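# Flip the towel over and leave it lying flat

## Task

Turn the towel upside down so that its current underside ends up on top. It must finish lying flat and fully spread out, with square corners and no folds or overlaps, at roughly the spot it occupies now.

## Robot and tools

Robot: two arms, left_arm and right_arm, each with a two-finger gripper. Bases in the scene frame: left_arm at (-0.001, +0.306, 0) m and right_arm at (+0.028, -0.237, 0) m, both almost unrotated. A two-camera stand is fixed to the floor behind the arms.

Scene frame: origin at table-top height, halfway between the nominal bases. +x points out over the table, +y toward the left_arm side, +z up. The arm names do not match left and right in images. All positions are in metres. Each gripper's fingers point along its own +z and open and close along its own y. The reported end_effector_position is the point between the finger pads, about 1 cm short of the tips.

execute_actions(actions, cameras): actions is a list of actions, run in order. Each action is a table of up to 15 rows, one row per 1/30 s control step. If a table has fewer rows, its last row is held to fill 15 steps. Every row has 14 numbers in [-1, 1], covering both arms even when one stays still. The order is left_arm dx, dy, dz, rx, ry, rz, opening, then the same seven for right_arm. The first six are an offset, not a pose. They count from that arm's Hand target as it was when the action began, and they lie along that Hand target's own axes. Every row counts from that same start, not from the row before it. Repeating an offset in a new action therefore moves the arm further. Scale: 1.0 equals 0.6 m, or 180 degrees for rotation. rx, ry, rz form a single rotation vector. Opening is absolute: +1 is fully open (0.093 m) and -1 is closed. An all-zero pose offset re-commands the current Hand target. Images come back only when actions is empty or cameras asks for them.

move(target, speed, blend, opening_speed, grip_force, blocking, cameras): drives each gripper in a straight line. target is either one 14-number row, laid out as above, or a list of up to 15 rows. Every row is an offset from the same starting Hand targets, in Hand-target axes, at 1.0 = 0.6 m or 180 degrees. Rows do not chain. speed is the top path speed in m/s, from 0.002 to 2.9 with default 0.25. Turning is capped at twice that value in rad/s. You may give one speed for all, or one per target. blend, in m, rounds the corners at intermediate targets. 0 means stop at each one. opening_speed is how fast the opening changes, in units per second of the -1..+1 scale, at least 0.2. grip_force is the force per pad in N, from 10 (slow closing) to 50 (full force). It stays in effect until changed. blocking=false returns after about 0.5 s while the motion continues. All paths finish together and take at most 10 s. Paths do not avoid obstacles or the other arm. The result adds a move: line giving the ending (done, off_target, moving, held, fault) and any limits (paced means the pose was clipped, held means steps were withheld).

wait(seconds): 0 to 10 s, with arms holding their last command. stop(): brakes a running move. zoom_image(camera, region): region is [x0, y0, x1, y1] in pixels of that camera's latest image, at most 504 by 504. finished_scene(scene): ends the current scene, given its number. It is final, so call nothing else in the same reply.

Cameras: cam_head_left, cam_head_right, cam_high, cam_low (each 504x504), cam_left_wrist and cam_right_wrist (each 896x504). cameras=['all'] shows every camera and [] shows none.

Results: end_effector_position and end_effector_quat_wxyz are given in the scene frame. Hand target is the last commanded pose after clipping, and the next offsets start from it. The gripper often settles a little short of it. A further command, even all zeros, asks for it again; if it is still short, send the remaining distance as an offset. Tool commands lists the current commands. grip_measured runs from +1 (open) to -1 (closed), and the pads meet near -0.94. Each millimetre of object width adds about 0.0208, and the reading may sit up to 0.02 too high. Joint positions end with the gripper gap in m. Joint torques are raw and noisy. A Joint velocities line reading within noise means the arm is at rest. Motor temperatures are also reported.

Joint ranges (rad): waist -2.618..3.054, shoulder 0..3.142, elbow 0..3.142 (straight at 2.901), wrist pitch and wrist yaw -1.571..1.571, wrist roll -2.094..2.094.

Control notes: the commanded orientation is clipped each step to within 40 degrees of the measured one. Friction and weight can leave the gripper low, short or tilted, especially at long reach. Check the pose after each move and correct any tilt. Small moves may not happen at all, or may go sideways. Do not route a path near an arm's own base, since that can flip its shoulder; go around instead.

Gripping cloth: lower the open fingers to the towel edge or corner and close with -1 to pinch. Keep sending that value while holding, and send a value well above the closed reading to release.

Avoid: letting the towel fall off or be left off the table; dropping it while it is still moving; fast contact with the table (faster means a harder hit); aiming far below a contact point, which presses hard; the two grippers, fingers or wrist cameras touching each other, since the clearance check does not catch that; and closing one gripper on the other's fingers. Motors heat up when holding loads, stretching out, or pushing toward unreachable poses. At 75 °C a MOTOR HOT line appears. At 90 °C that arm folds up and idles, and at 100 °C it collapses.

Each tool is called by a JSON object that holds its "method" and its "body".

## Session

{"method": "execute_actions", "body": {"actions": [], "cameras": ["all"]}}

Scene clock: 0.00 s.
left_arm: end_effector_position=(+0.3773, +0.3281, +0.0933) grip_measured=+1.000 end_effector_quat_wxyz=(+0.585, -0.066, +0.805, +0.068) | right_arm: end_effector_position=(+0.4193, -0.2267, +0.0909) grip_measured=+1.000 end_effector_quat_wxyz=(+0.571, +0.011, +0.820, -0.032)
Joint positions: left_arm=[-0.04 1.533 0.315 0.899 -0.228 -0.041 0.093] | right_arm=[0.094 1.55 0.379 0.814 0.15 0.013 0.093]
Joint velocities: within noise
Joint torques (N m): no reading
Motor temperatures (°C): left_arm=[29 37 42 33 24 28 27] | right_arm=[28 42 45 34 25 26 27]
Heat: left arm: 42 °C; right arm: 45 °C.
Hand target: left_arm +0.3805, +0.3280, +0.1010; +0.595, -0.068, +0.798, +0.067 | right_arm +0.4241, -0.2263, +0.1030; +0.587, +0.013, +0.809, -0.030
Tool commands: left_gripper/opening=+1.0 right_gripper/opening=+1.0
camera_calibration:
cam_left_wrist: T_world_to_cam=[[0.182882, -0.982312, -0.0402193, 0.258685], [-0.660983, -0.0925693, -0.744669, 0.390337], [0.727775, 0.162771, -0.666221, -0.177679], [0, 0, 0, 1]] pos_world=[0.340007, 0.319163, 0.182703]
cam_right_wrist: T_world_to_cam=[[-0.0447444, -0.998071, 0.043033, -0.210139], [-0.717754, 0.0021561, -0.696293, 0.402748], [0.694857, -0.0620424, -0.716466, -0.158508], [0, 0, 0, 1]] pos_world=[0.389812, -0.220436, 0.175908]

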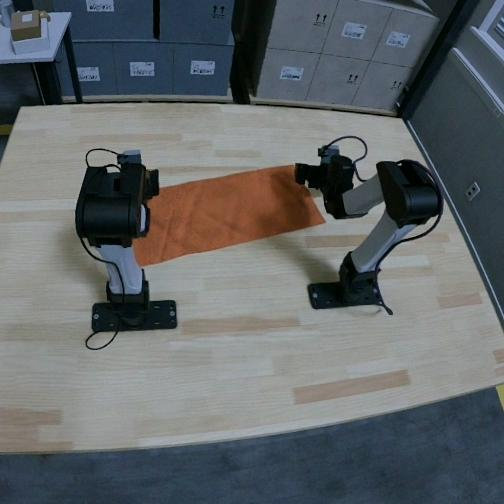

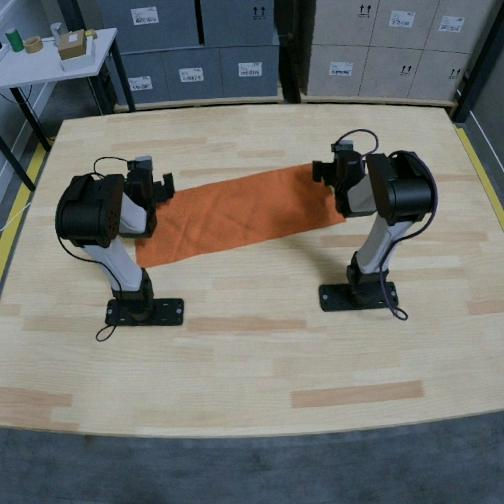

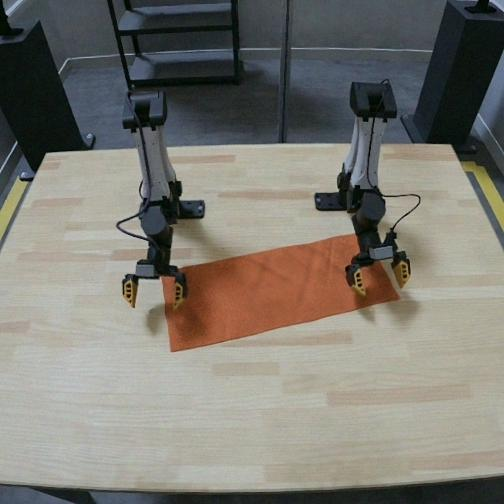

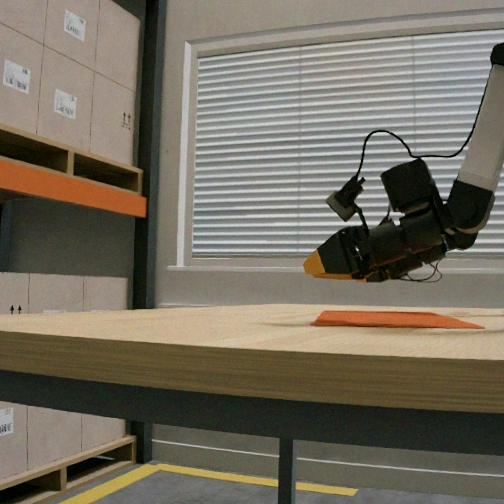

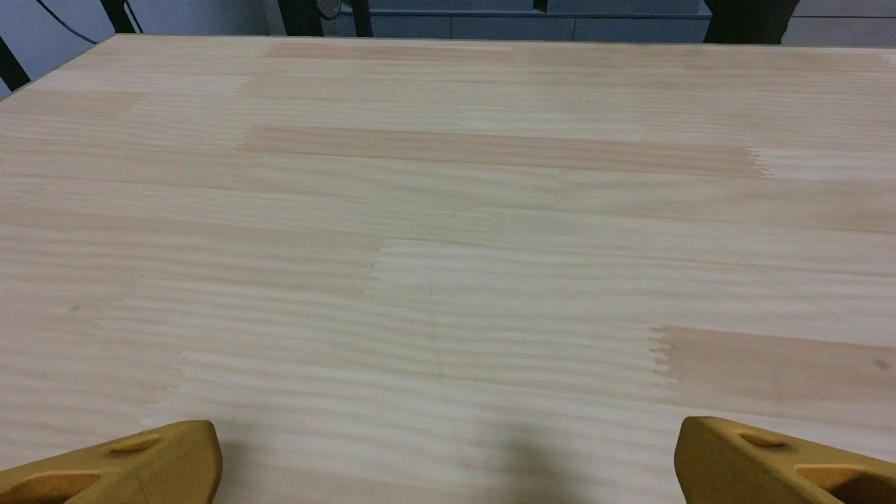

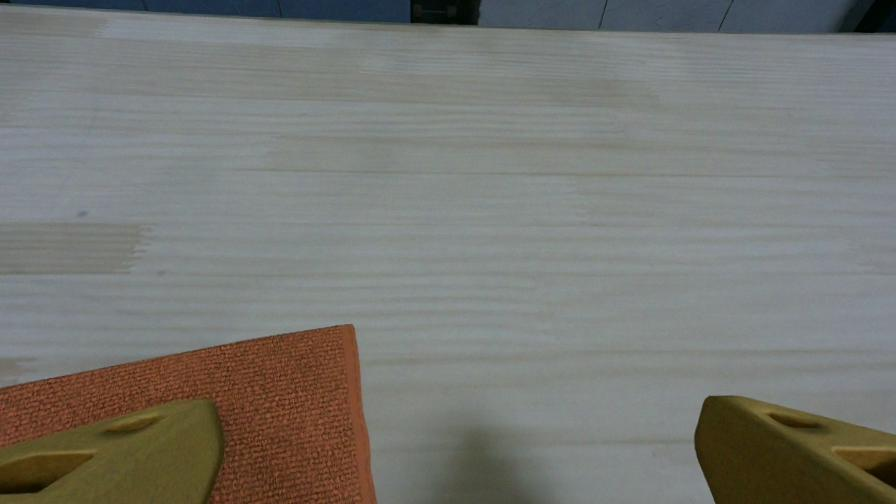

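{"method": "move", "body": {"target": [0.0223,0.0588,-0.0057,0.3082,0.319,0.4005,-0.1,-0.0252,0.0988,0.1365,0.2418,0.3496,0.3495,-0.1], "speed": 0.45, "cameras": ["cam_left_wrist","cam_right_wrist","cam_high"]}}

Scene clock: 15.13 s.
left_arm: end_effector_position=(+0.3645, +0.3617, +0.0881) grip_measured=-0.098 end_effector_quat_wxyz=(+0.005, +0.604, +0.797, -0.002) | right_arm: end_effector_position=(+0.5072, -0.1722, +0.0879) grip_measured=-0.097 end_effector_quat_wxyz=(+0.010, +0.602, +0.798, +0.001)
Joint positions: left_arm=[0.158 1.952 1.6 -1.215 0.009 1.452 0.04] | right_arm=[0.142 2.524 2.54 -1.57 0.013 1.432 0.041]
Joint torques (N m): left_arm=[-0.42 -7.34 7.1 0.16 -0.06 0.19] | right_arm=[-0.69 -11.6 8.85 0.21 -0.07 0.2]
Motor temperatures (°C): left_arm=[29 38 43 37 24 28 27] | right_arm=[28 43 47 39 24 26 27]
Heat: left arm: 43 °C; right arm: 47 °C.
Hand target: left_arm +0.3669, +0.3616, +0.0900; +0.000, +0.610, +0.792, +0.000 | right_arm +0.5099, -0.1722, +0.0901; +0.001, +0.610, +0.792, +0.000
Off the commanded pose: left_arm 0.003 m, 1 deg | right_arm 0.003 m, 2 deg.
joint sent to its limit (right arm) — joint 4 (wrist pitch), lower limit. The joint targets still meet the commanded pose.
move: done
camera_calibration:
cam_left_wrist: T_world_to_cam=[[-0.964958, -0.2624, -0.00155551, 0.448526], [-0.241377, 0.885289, 0.397492, -0.226116], [-0.102925, 0.383939, -0.917604, 0.067714], [0, 0, 0, 1]] pos_world=[0.385199, 0.291873, 0.152712]
cam_right_wrist: T_world_to_cam=[[-0.959502, -0.280742, -0.0232245, 0.441691], [-0.264453, 0.869286, 0.41762, 0.285056], [-0.0970544, 0.406849, -0.908325, 0.280885], [0, 0, 0, 1]] pos_world=[0.526449, -0.238072, 0.146348]
Images, in order (width x height): cam_high 504x504, cam_left_wrist 896x504, cam_right_wrist 896x504.

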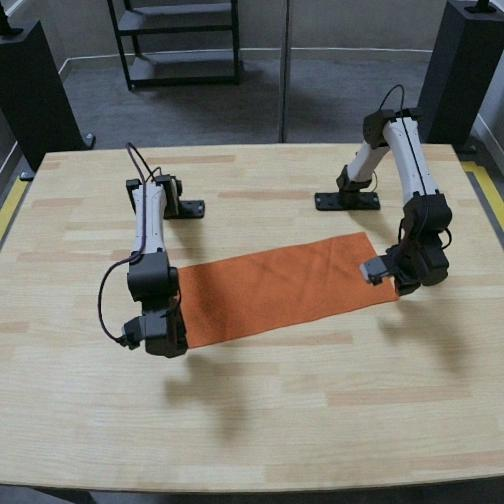

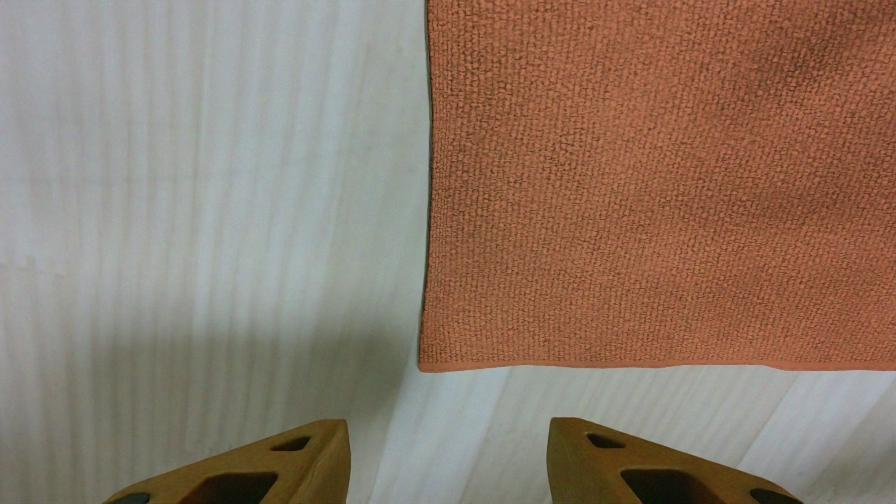

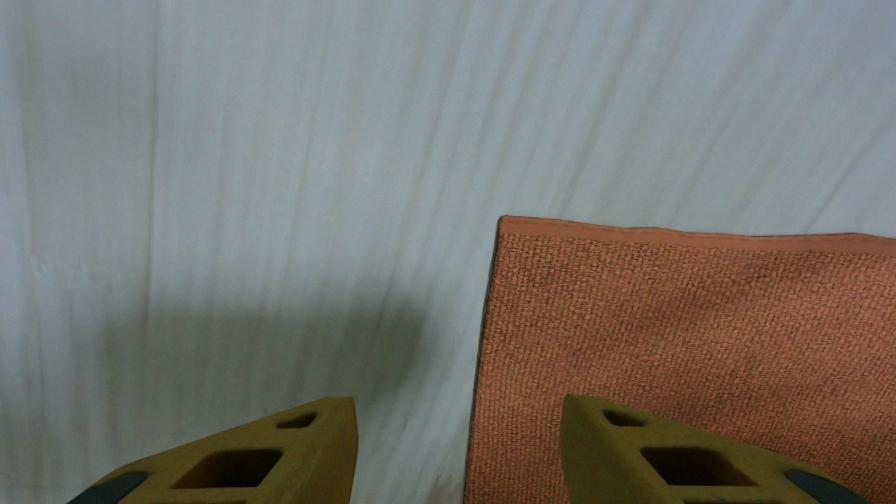

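{"method": "move", "body": {"target": [[0.0408,0.0242,0.075,0,0,0,-0.1,0.01,-0.0195,0.075,0,0,0,-0.1],[0.0408,0.0242,0.1333,0,0,0,-0.1,0.01,-0.0195,0.1333,0,0,0,-0.1],[0.0408,0.0242,0.1333,0,0,0,-1,0.01,-0.0195,0.1333,0,0,0,-1]], "speed": [0.15,0.06,0.05], "blend": [0.01,0,0], "cameras": ["cam_left_wrist","cam_right_wrist"]}}

Scene clock: 23.07 s.
left_arm: end_effector_position=(+0.3708, +0.3867, +0.0171) grip_measured=-0.986 end_effector_quat_wxyz=(-0.002, +0.607, +0.795, -0.006) | right_arm: end_effector_position=(+0.4923, -0.1735, +0.0196) grip_measured=-0.978 end_effector_quat_wxyz=(-0.005, +0.607, +0.795, -0.012)
Joint positions: left_arm=[0.219 2.069 1.482 -0.995 0.005 1.52 0] | right_arm=[0.142 2.447 2.126 -1.274 0.009 1.444 0]
Joint torques (N m): left_arm=[0.1 -7.56 4.38 0.55 -0.03 0.17] | right_arm=[0.03 -12.42 3.12 0.91 -0.03 0.18]
Heat: left arm: 44 °C; right arm: 47 °C.
Hand target: left_arm +0.3746, +0.3890, +0.0100; +0.000, +0.610, +0.792, +0.000 | right_arm +0.4971, -0.1694, +0.0101; +0.000, +0.610, +0.792, +0.000
Off the commanded pose: left_arm 0.008 m, 1 deg | right_arm 0.011 m, 2 deg.
move: off_target (right_arm); target 3's new opening was sent with right_arm's hand 0.013 m and 2 deg from that target
camera_calibration:
cam_left_wrist: T_world_to_cam=[[-0.966742, -0.25539, 0.0136468, 0.458656], [-0.228546, 0.886612, 0.402103, -0.223877], [-0.114793, 0.385611, -0.915493, -0.00269104], [0, 0, 0, 1]] pos_world=[0.391927, 0.316666, 0.0812988]
cam_right_wrist: T_world_to_cam=[[-0.962895, -0.269342, 0.0169594, 0.428332], [-0.236659, 0.872916, 0.426626, 0.297554], [-0.129713, 0.406783, -0.904269, 0.234051], [0, 0, 0, 1]] pos_world=[0.513217, -0.23958, 0.0774366]
Images, in order (width x height): cam_left_wrist 896x504, cam_right_wrist 896x504.

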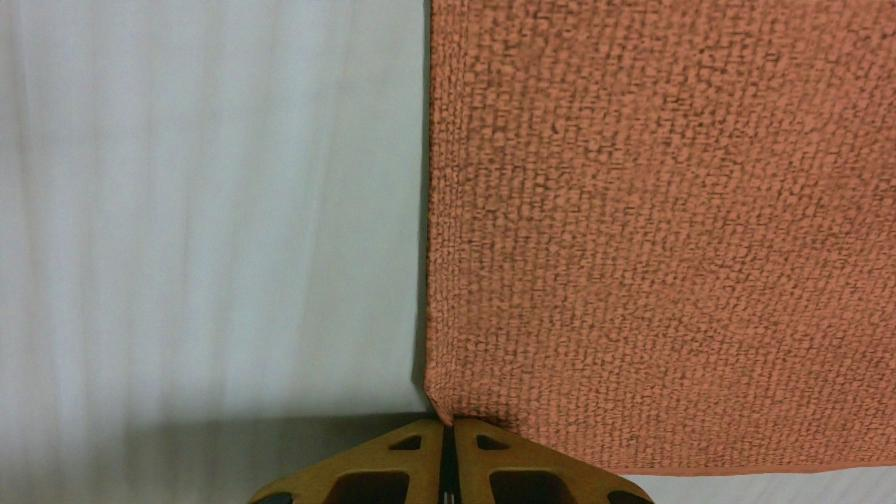

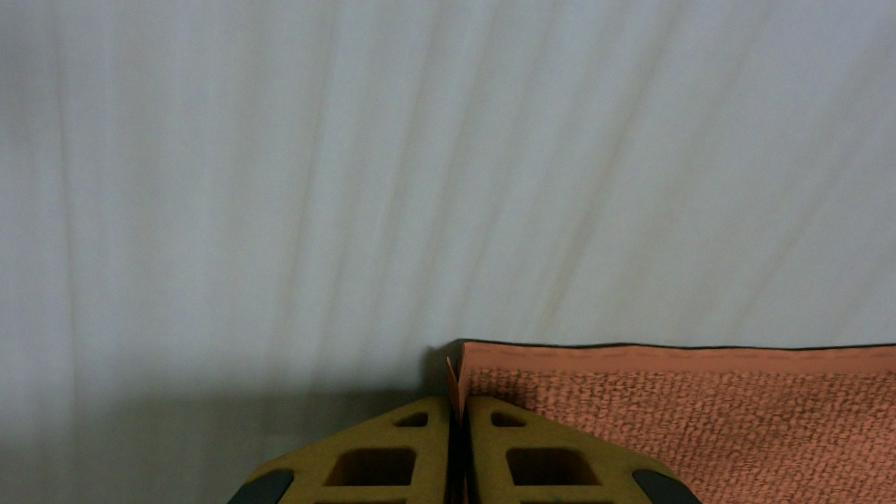

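{"method": "zoom_image", "body": {"camera": "cam_left_wrist", "region": [380, 340, 540, 500]}}

{"method": "zoom_image", "body": {"camera": "cam_right_wrist", "region": [380, 320, 560, 500]}}

Scaled by 3.150 from the camera's 896x504 image, which has a finer 1280x720 frame.

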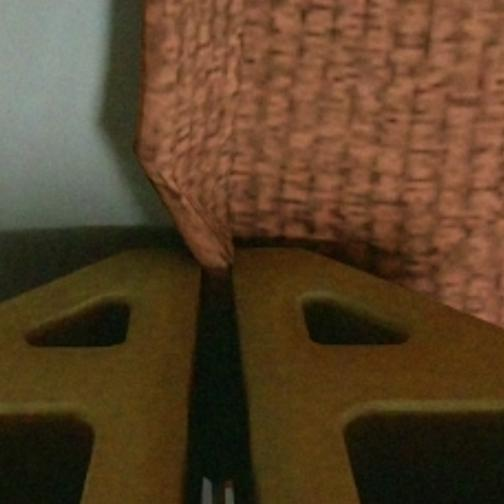

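Scaled by 2.800 from the camera's 896x504 image, which has a finer 1280x720 frame.

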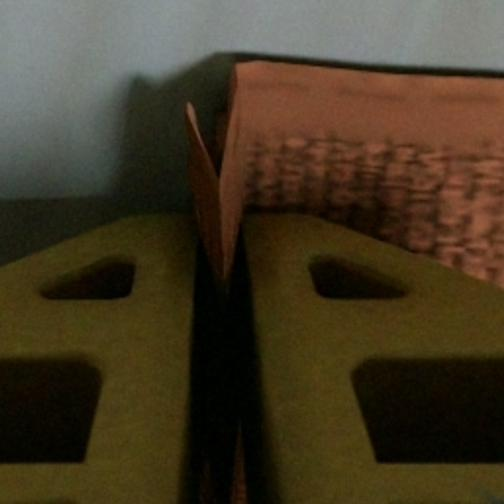

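{"method": "move", "body": {"target": [[0,0,0,0,0,0,-1,0,0,0,0,0,0,-0.1],[0,0,0,0,0,0,-1,0,0.018,-0.06,0,0,0,-0.1],[0,0,0,0,0,0,-1,0,0.018,0,0,0,0,-0.1],[0,0,0,0,0,0,-1,0,0.018,0,0,0,0,-1]], "speed": [0.1,0.12,0.08,0.05], "blend": [0,0.005,0,0], "cameras": ["cam_right_wrist"]}}

Scene clock: 28.03 s.
left_arm: end_effector_position=(+0.3708, +0.3867, +0.0171) grip_measured=-0.986 end_effector_quat_wxyz=(-0.002, +0.607, +0.795, -0.006) | right_arm: end_effector_position=(+0.5039, -0.1714, +0.0209) grip_measured=-0.978 end_effector_quat_wxyz=(-0.001, +0.608, +0.794, -0.005)
Joint positions: left_arm=[0.219 2.069 1.482 -0.995 0.005 1.52 0] | right_arm=[0.142 2.491 2.21 -1.298 0.005 1.447 0]
Joint torques (N m): left_arm=[0.1 -7.75 4.31 0.57 -0.01 0.2] | right_arm=[0.24 -11.52 4.75 0.73 0 0.18]
Heat: left arm: 44 °C; right arm: 47 °C.
Hand target: left_arm +0.3746, +0.3890, +0.0100; +0.000, +0.610, +0.792, +0.000 | right_arm +0.5074, -0.1667, +0.0100; +0.000, +0.610, +0.792, +0.000
Off the commanded pose: left_arm 0.008 m, 1 deg | right_arm 0.012 m, 1 deg.
move: off_target (right_arm); target 4's new opening was sent with right_arm's hand 0.012 m and 0 deg from that target
camera_calibration:
cam_right_wrist: T_world_to_cam=[[-0.963869, -0.266376, 0.000278548, 0.44139], [-0.240708, 0.871438, 0.427383, 0.299638], [-0.114087, 0.411874, -0.904071, 0.228769], [0, 0, 0, 1]] pos_world=[0.523667, -0.237764, 0.0786401]
Images, in order (width x height): cam_right_wrist 896x504.

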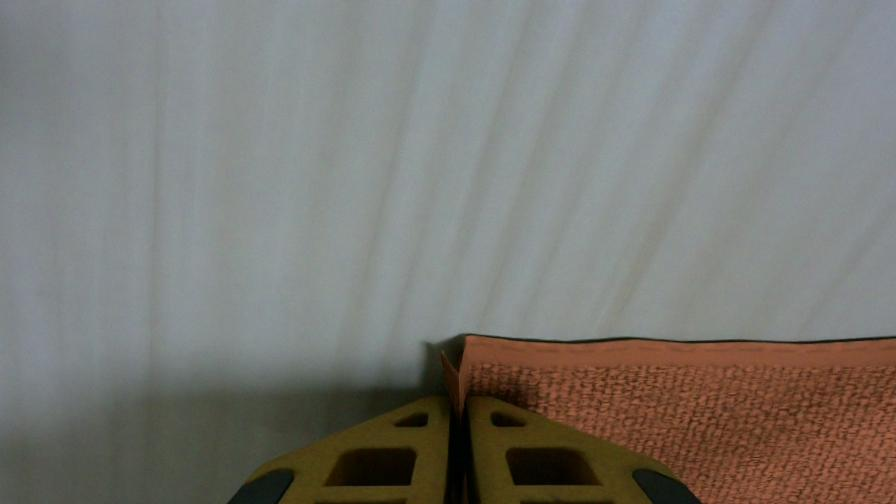

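{"method": "move", "body": {"target": [[0,0.017,-0.217,-0.111,0,0,-1,0,0.017,-0.222,-0.111,0,0,-1],[0,0.058,-0.367,-0.222,0,0,-1,0,0.062,-0.385,-0.222,0,0,-1],[0,0.1,-0.425,-0.333,0,0,-1,0,0.115,-0.46,-0.333,0,0,-1]], "speed": 0.22, "blend": [0.03,0.03,0], "cameras": ["cam_high","cam_low"]}}

Scene clock: 33.57 s.
left_arm: end_effector_position=(+0.4320, +0.4036, +0.2496) grip_measured=-0.986 end_effector_quat_wxyz=(+0.296, +0.535, +0.698, +0.373) | right_arm: end_effector_position=(+0.5755, -0.1447, +0.2562) grip_measured=-0.978 end_effector_quat_wxyz=(+0.283, +0.536, +0.706, +0.367)
Joint positions: left_arm=[0.213 1.453 1.239 -0.366 -0.029 1.535 0] | right_arm=[0.138 1.905 1.792 -0.497 -0.107 1.489 0]
Joint torques (N m): left_arm=[-0.43 -7.69 6.27 1.99 -0.21 0.13] | right_arm=[-1.05 -14.5 6.45 2.51 -0.11 0.15]
Motor temperatures (°C): left_arm=[29 39 44 35 24 28 27] | right_arm=[28 50 47 36 24 26 27]
Heat: left arm: 44 °C; right arm: 50 °C.
Hand target: left_arm +0.4328, +0.4042, +0.2651; +0.305, +0.529, +0.686, +0.396 | right_arm +0.5741, -0.1487, +0.2862; +0.305, +0.528, +0.687, +0.396
Off the commanded pose: left_arm 0.015 m, 3 deg | right_arm 0.030 m, 5 deg.
move: off_target (left_arm, right_arm)
Images, in order (width x height): cam_high 504x504, cam_low 504x504.

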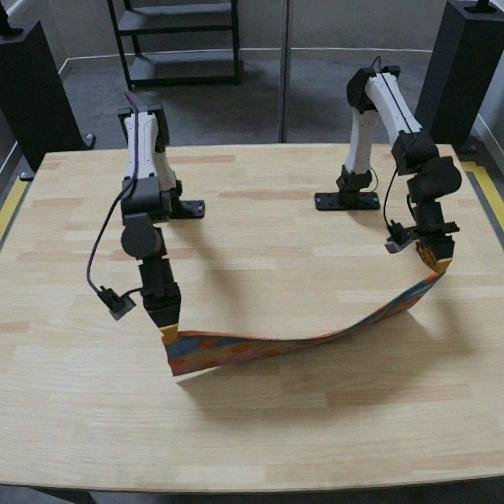

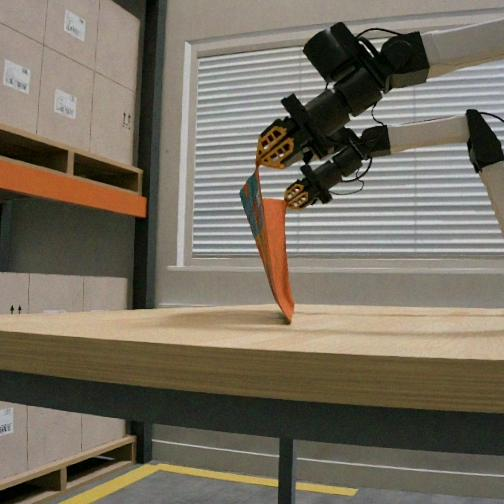

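{"method": "move", "body": {"target": [0.01,0.0361,-0.0208,0,0,0,-1,-0.015,0.0289,-0.0167,0,0,0,-1], "speed": 0.12, "cameras": ["cam_high","cam_low"]}}

Scene clock: 37.20 s.
left_arm: end_effector_position=(+0.4318, +0.4062, +0.2705) grip_measured=-0.986 end_effector_quat_wxyz=(+0.296, +0.535, +0.695, +0.379) | right_arm: end_effector_position=(+0.5749, -0.1540, +0.2688) grip_measured=-0.978 end_effector_quat_wxyz=(+0.281, +0.540, +0.702, +0.370)
Joint positions: left_arm=[0.219 1.453 1.313 -0.428 -0.029 1.546 0] | right_arm=[0.116 1.905 1.841 -0.547 -0.127 1.489 0]
Joint torques (N m): left_arm=[0.66 -7.05 8.69 1.7 0.02 0.14] | right_arm=[-1.01 -12.77 10.96 2.13 -0.11 0.04]
Heat: left arm: 44 °C; right arm: 52 °C.
Hand target: left_arm +0.4313, +0.4100, +0.2900; +0.305, +0.529, +0.686, +0.396 | right_arm +0.5764, -0.1575, +0.3062; +0.305, +0.528, +0.687, +0.396
Off the commanded pose: left_arm 0.020 m, 2 deg | right_arm 0.038 m, 5 deg.
move: off_target (left_arm, right_arm)
Images, in order (width x height): cam_high 504x504, cam_low 504x504.

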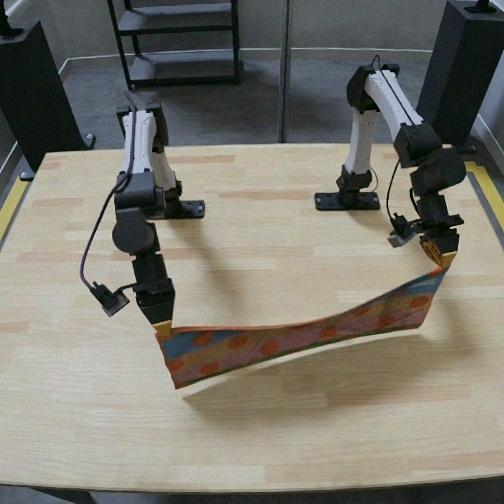

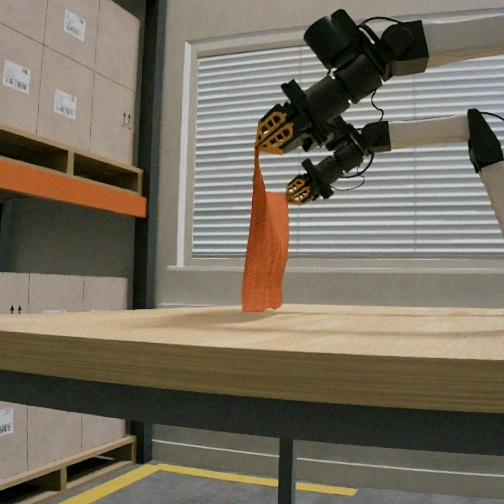

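{"method": "move", "body": {"target": [[0,-0.0644,-0.0282,0.0278,0,0,-1,0,-0.0644,-0.0282,0.0278,0,0,-1],[-0.004,-0.1337,-0.0883,0.0556,0,0,-1,0.004,-0.1381,-0.0858,0.0556,0,0,-1],[-0.008,-0.2415,-0.1416,0.0833,0,0,-1,0.008,-0.253,-0.1349,0.0833,0,0,-1],[-0.008,-0.3838,-0.1748,0.15,0,0,-1,0.008,-0.4012,-0.1648,0.15,0,0,-1],[-0.008,-0.5264,-0.1618,0.21,0,0,-1,0.008,-0.5466,-0.1501,0.21,0,0,-1],[-0.008,-0.6023,-0.1565,0.244,0,0,-1,0.008,-0.6254,-0.1432,0.244,0,0,-1]], "speed": 0.2, "blend": [0.02,0.02,0.02,0.02,0.02,0], "cameras": ["cam_high","cam_low","cam_right_wrist","cam_left_wrist"]}}

Scene clock: 47.10 s.
left_arm: end_effector_position=(+0.1736, +0.3404, +0.0245) grip_measured=-0.986 end_effector_quat_wxyz=(+0.076, +0.607, +0.784, +0.108) | right_arm: end_effector_position=(+0.3182, -0.2149, +0.0275) grip_measured=-0.978 end_effector_quat_wxyz=(+0.074, +0.606, +0.783, +0.114)
Joint positions: left_arm=[0.163 0.986 0.443 -0.766 -0.037 1.483 0] | right_arm=[0.032 1.511 0.794 -0.594 -0.083 1.357 0]
Joint torques (N m): left_arm=[-0.58 -0.69 5.33 0.93 0.1 -0.03] | right_arm=[-0.91 -4.75 5.08 1.21 0.2 -0.09]
Heat: left arm: 46 °C; right arm: 54 °C.
Hand target: left_arm +0.1788, +0.3385, +0.0244; +0.085, +0.604, +0.784, +0.110 | right_arm +0.3215, -0.2202, +0.0243; +0.085, +0.604, +0.785, +0.110
Off the commanded pose: left_arm 0.005 m, 1 deg | right_arm 0.007 m, 1 deg.
move: done
camera_calibration:
cam_left_wrist: T_world_to_cam=[[-0.937344, -0.232058, -0.259874, 0.24981], [-0.324137, 0.854349, 0.406231, -0.203446], [0.127753, 0.465013, -0.876038, -0.070786], [0, 0, 0, 1]] pos_world=[0.177256, 0.264701, 0.0855539]
cam_right_wrist: T_world_to_cam=[[-0.92964, -0.243913, -0.276182, 0.252313], [-0.34706, 0.831405, 0.433953, 0.315126], [0.123772, 0.499272, -0.857559, 0.173274], [0, 0, 0, 1]] pos_world=[0.322481, -0.286966, 0.0815273]
Images, in order (width x height): cam_high 504x504, cam_low 504x504, cam_left_wrist 896x504, cam_right_wrist 896x504.

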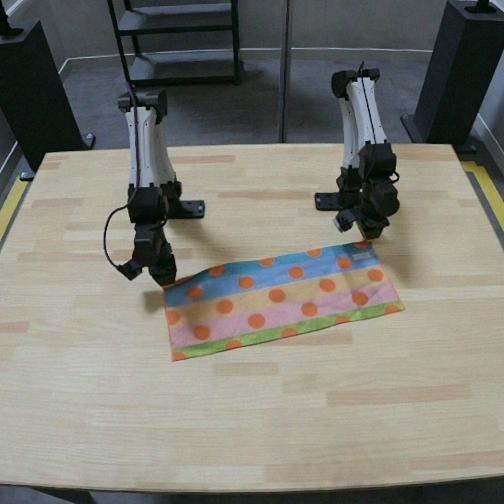

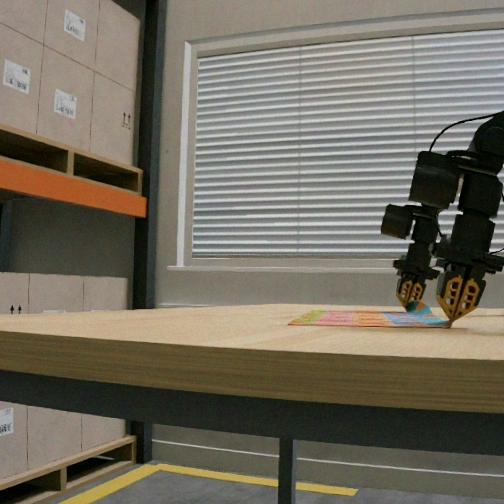

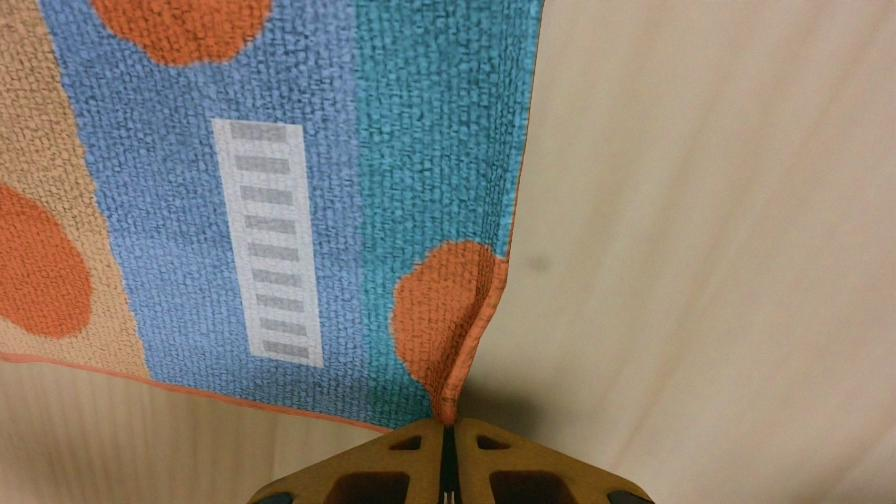

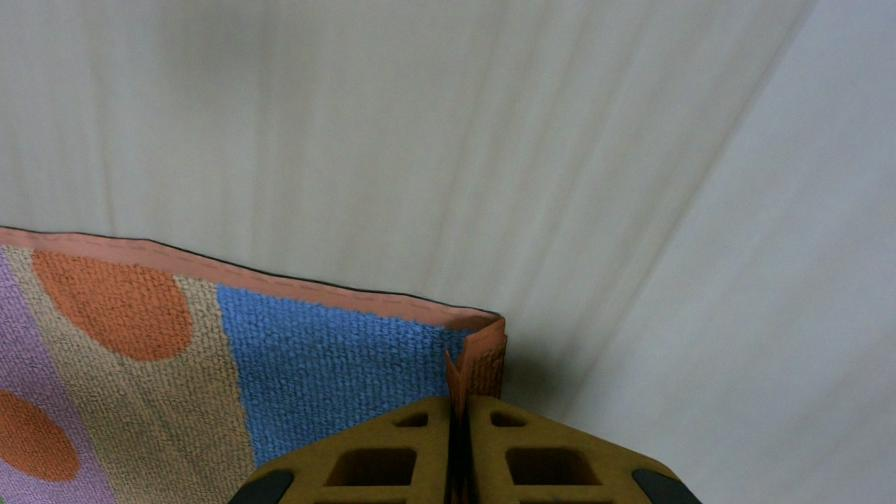

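{"method": "move", "body": {"target": [[0,-0.0357,0.0036,0,0,0,-1,0,-0.0357,0.0036,0,0,0,-1],[0,-0.0357,0.0036,0,0,0,-0.6,0,-0.0357,0.0036,0,0,0,-0.7],[0,-0.0357,-0.0564,0,0,0,-0.6,0,-0.07,-0.0582,0,0,0,-0.7],[0,-0.0357,-0.1164,0,0,0,-0.6,0,-0.0685,-0.1237,0,0,0,-0.7]], "speed": [0.1,0.1,0.12,0.15], "blend": [0,0,0.01,0], "cameras": ["all"]}}

Scene clock: 53.30 s.
left_arm: end_effector_position=(+0.1385, +0.3287, +0.0785) grip_measured=-0.601 end_effector_quat_wxyz=(+0.080, +0.607, +0.784, +0.105) | right_arm: end_effector_position=(+0.2552, -0.2332, +0.0700) grip_measured=-0.702 end_effector_quat_wxyz=(+0.067, +0.609, +0.784, +0.099)
Joint positions: left_arm=[0.121 0.75 0.586 -1.144 -0.037 1.442 0.016] | right_arm=[-0.041 1.208 0.75 -0.887 -0.083 1.286 0.011]
Joint torques (N m): left_arm=[-0.61 -0.47 7.42 0.6 -0.02 -0.03] | right_arm=[-0.91 -4.86 9.31 0.74 -0.01 -0.1]
Heat: left arm: 46 °C; right arm: 51 °C.
Hand target: left_arm +0.1402, +0.3283, +0.0856; +0.085, +0.604, +0.784, +0.110 | right_arm +0.2636, -0.2354, +0.0844; +0.085, +0.604, +0.785, +0.110
Off the commanded pose: left_arm 0.007 m, 1 deg | right_arm 0.017 m, 2 deg.
move: off_target (right_arm)
camera_calibration:
cam_left_wrist: T_world_to_cam=[[-0.937172, -0.23272, -0.259902, 0.228323], [-0.323317, 0.85923, 0.396472, -0.227648], [0.131049, 0.455593, -0.880489, -0.0104963], [0, 0, 0, 1]] pos_world=[0.141751, 0.253519, 0.140356]
cam_right_wrist: T_world_to_cam=[[-0.938274, -0.244022, -0.245142, 0.200985], [-0.330829, 0.839984, 0.430091, 0.288152], [0.100963, 0.484644, -0.868865, 0.229904], [0, 0, 0, 1]] pos_world=[0.260696, -0.30442, 0.125094]

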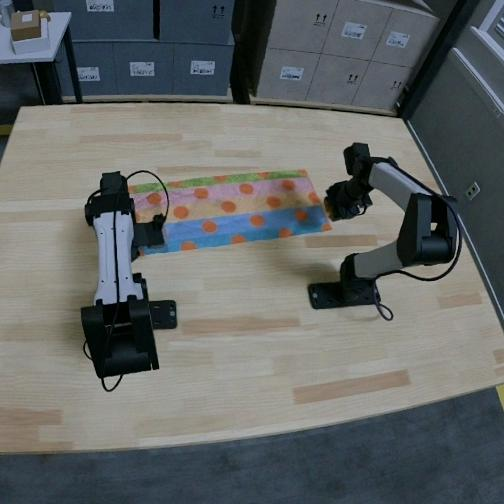

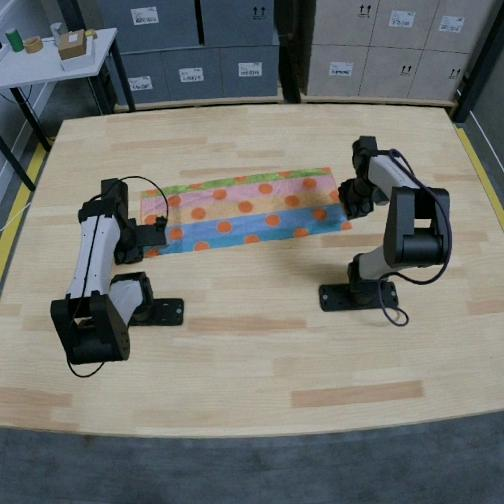

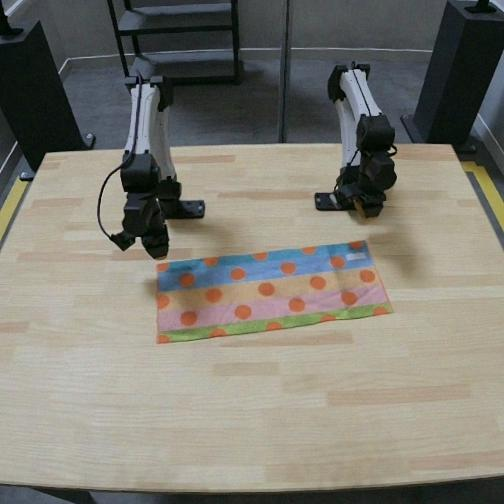

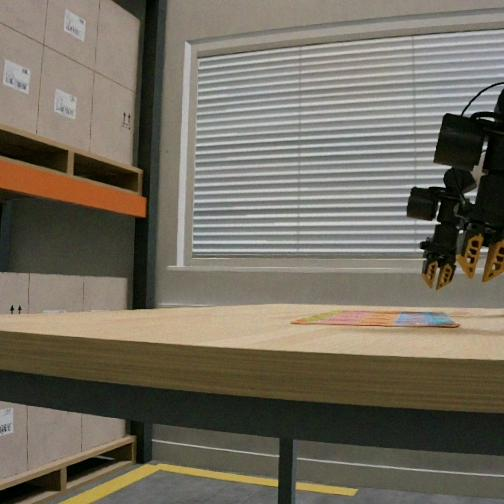

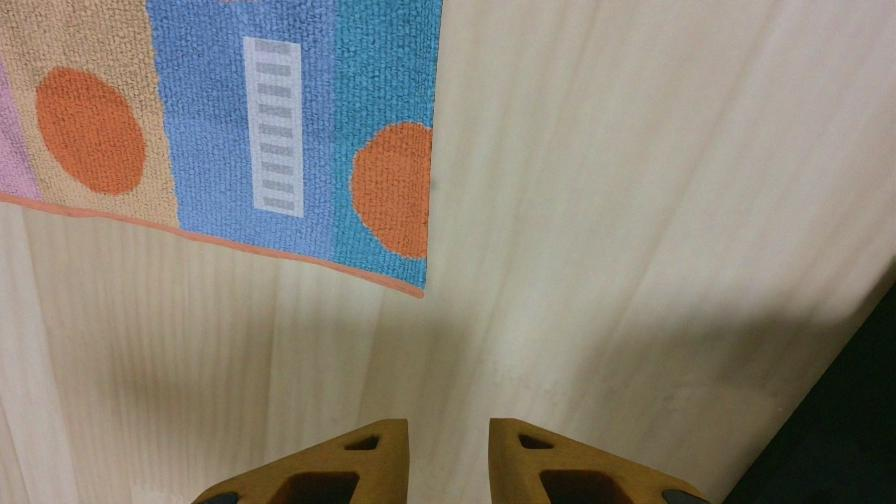

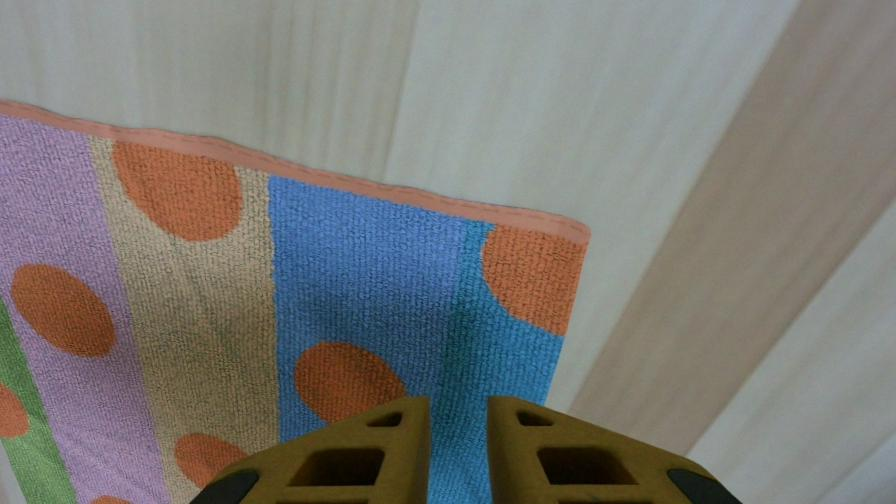

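{"method": "finished_scene", "body": {"scene": 3}}

The scene is finished: the task was done.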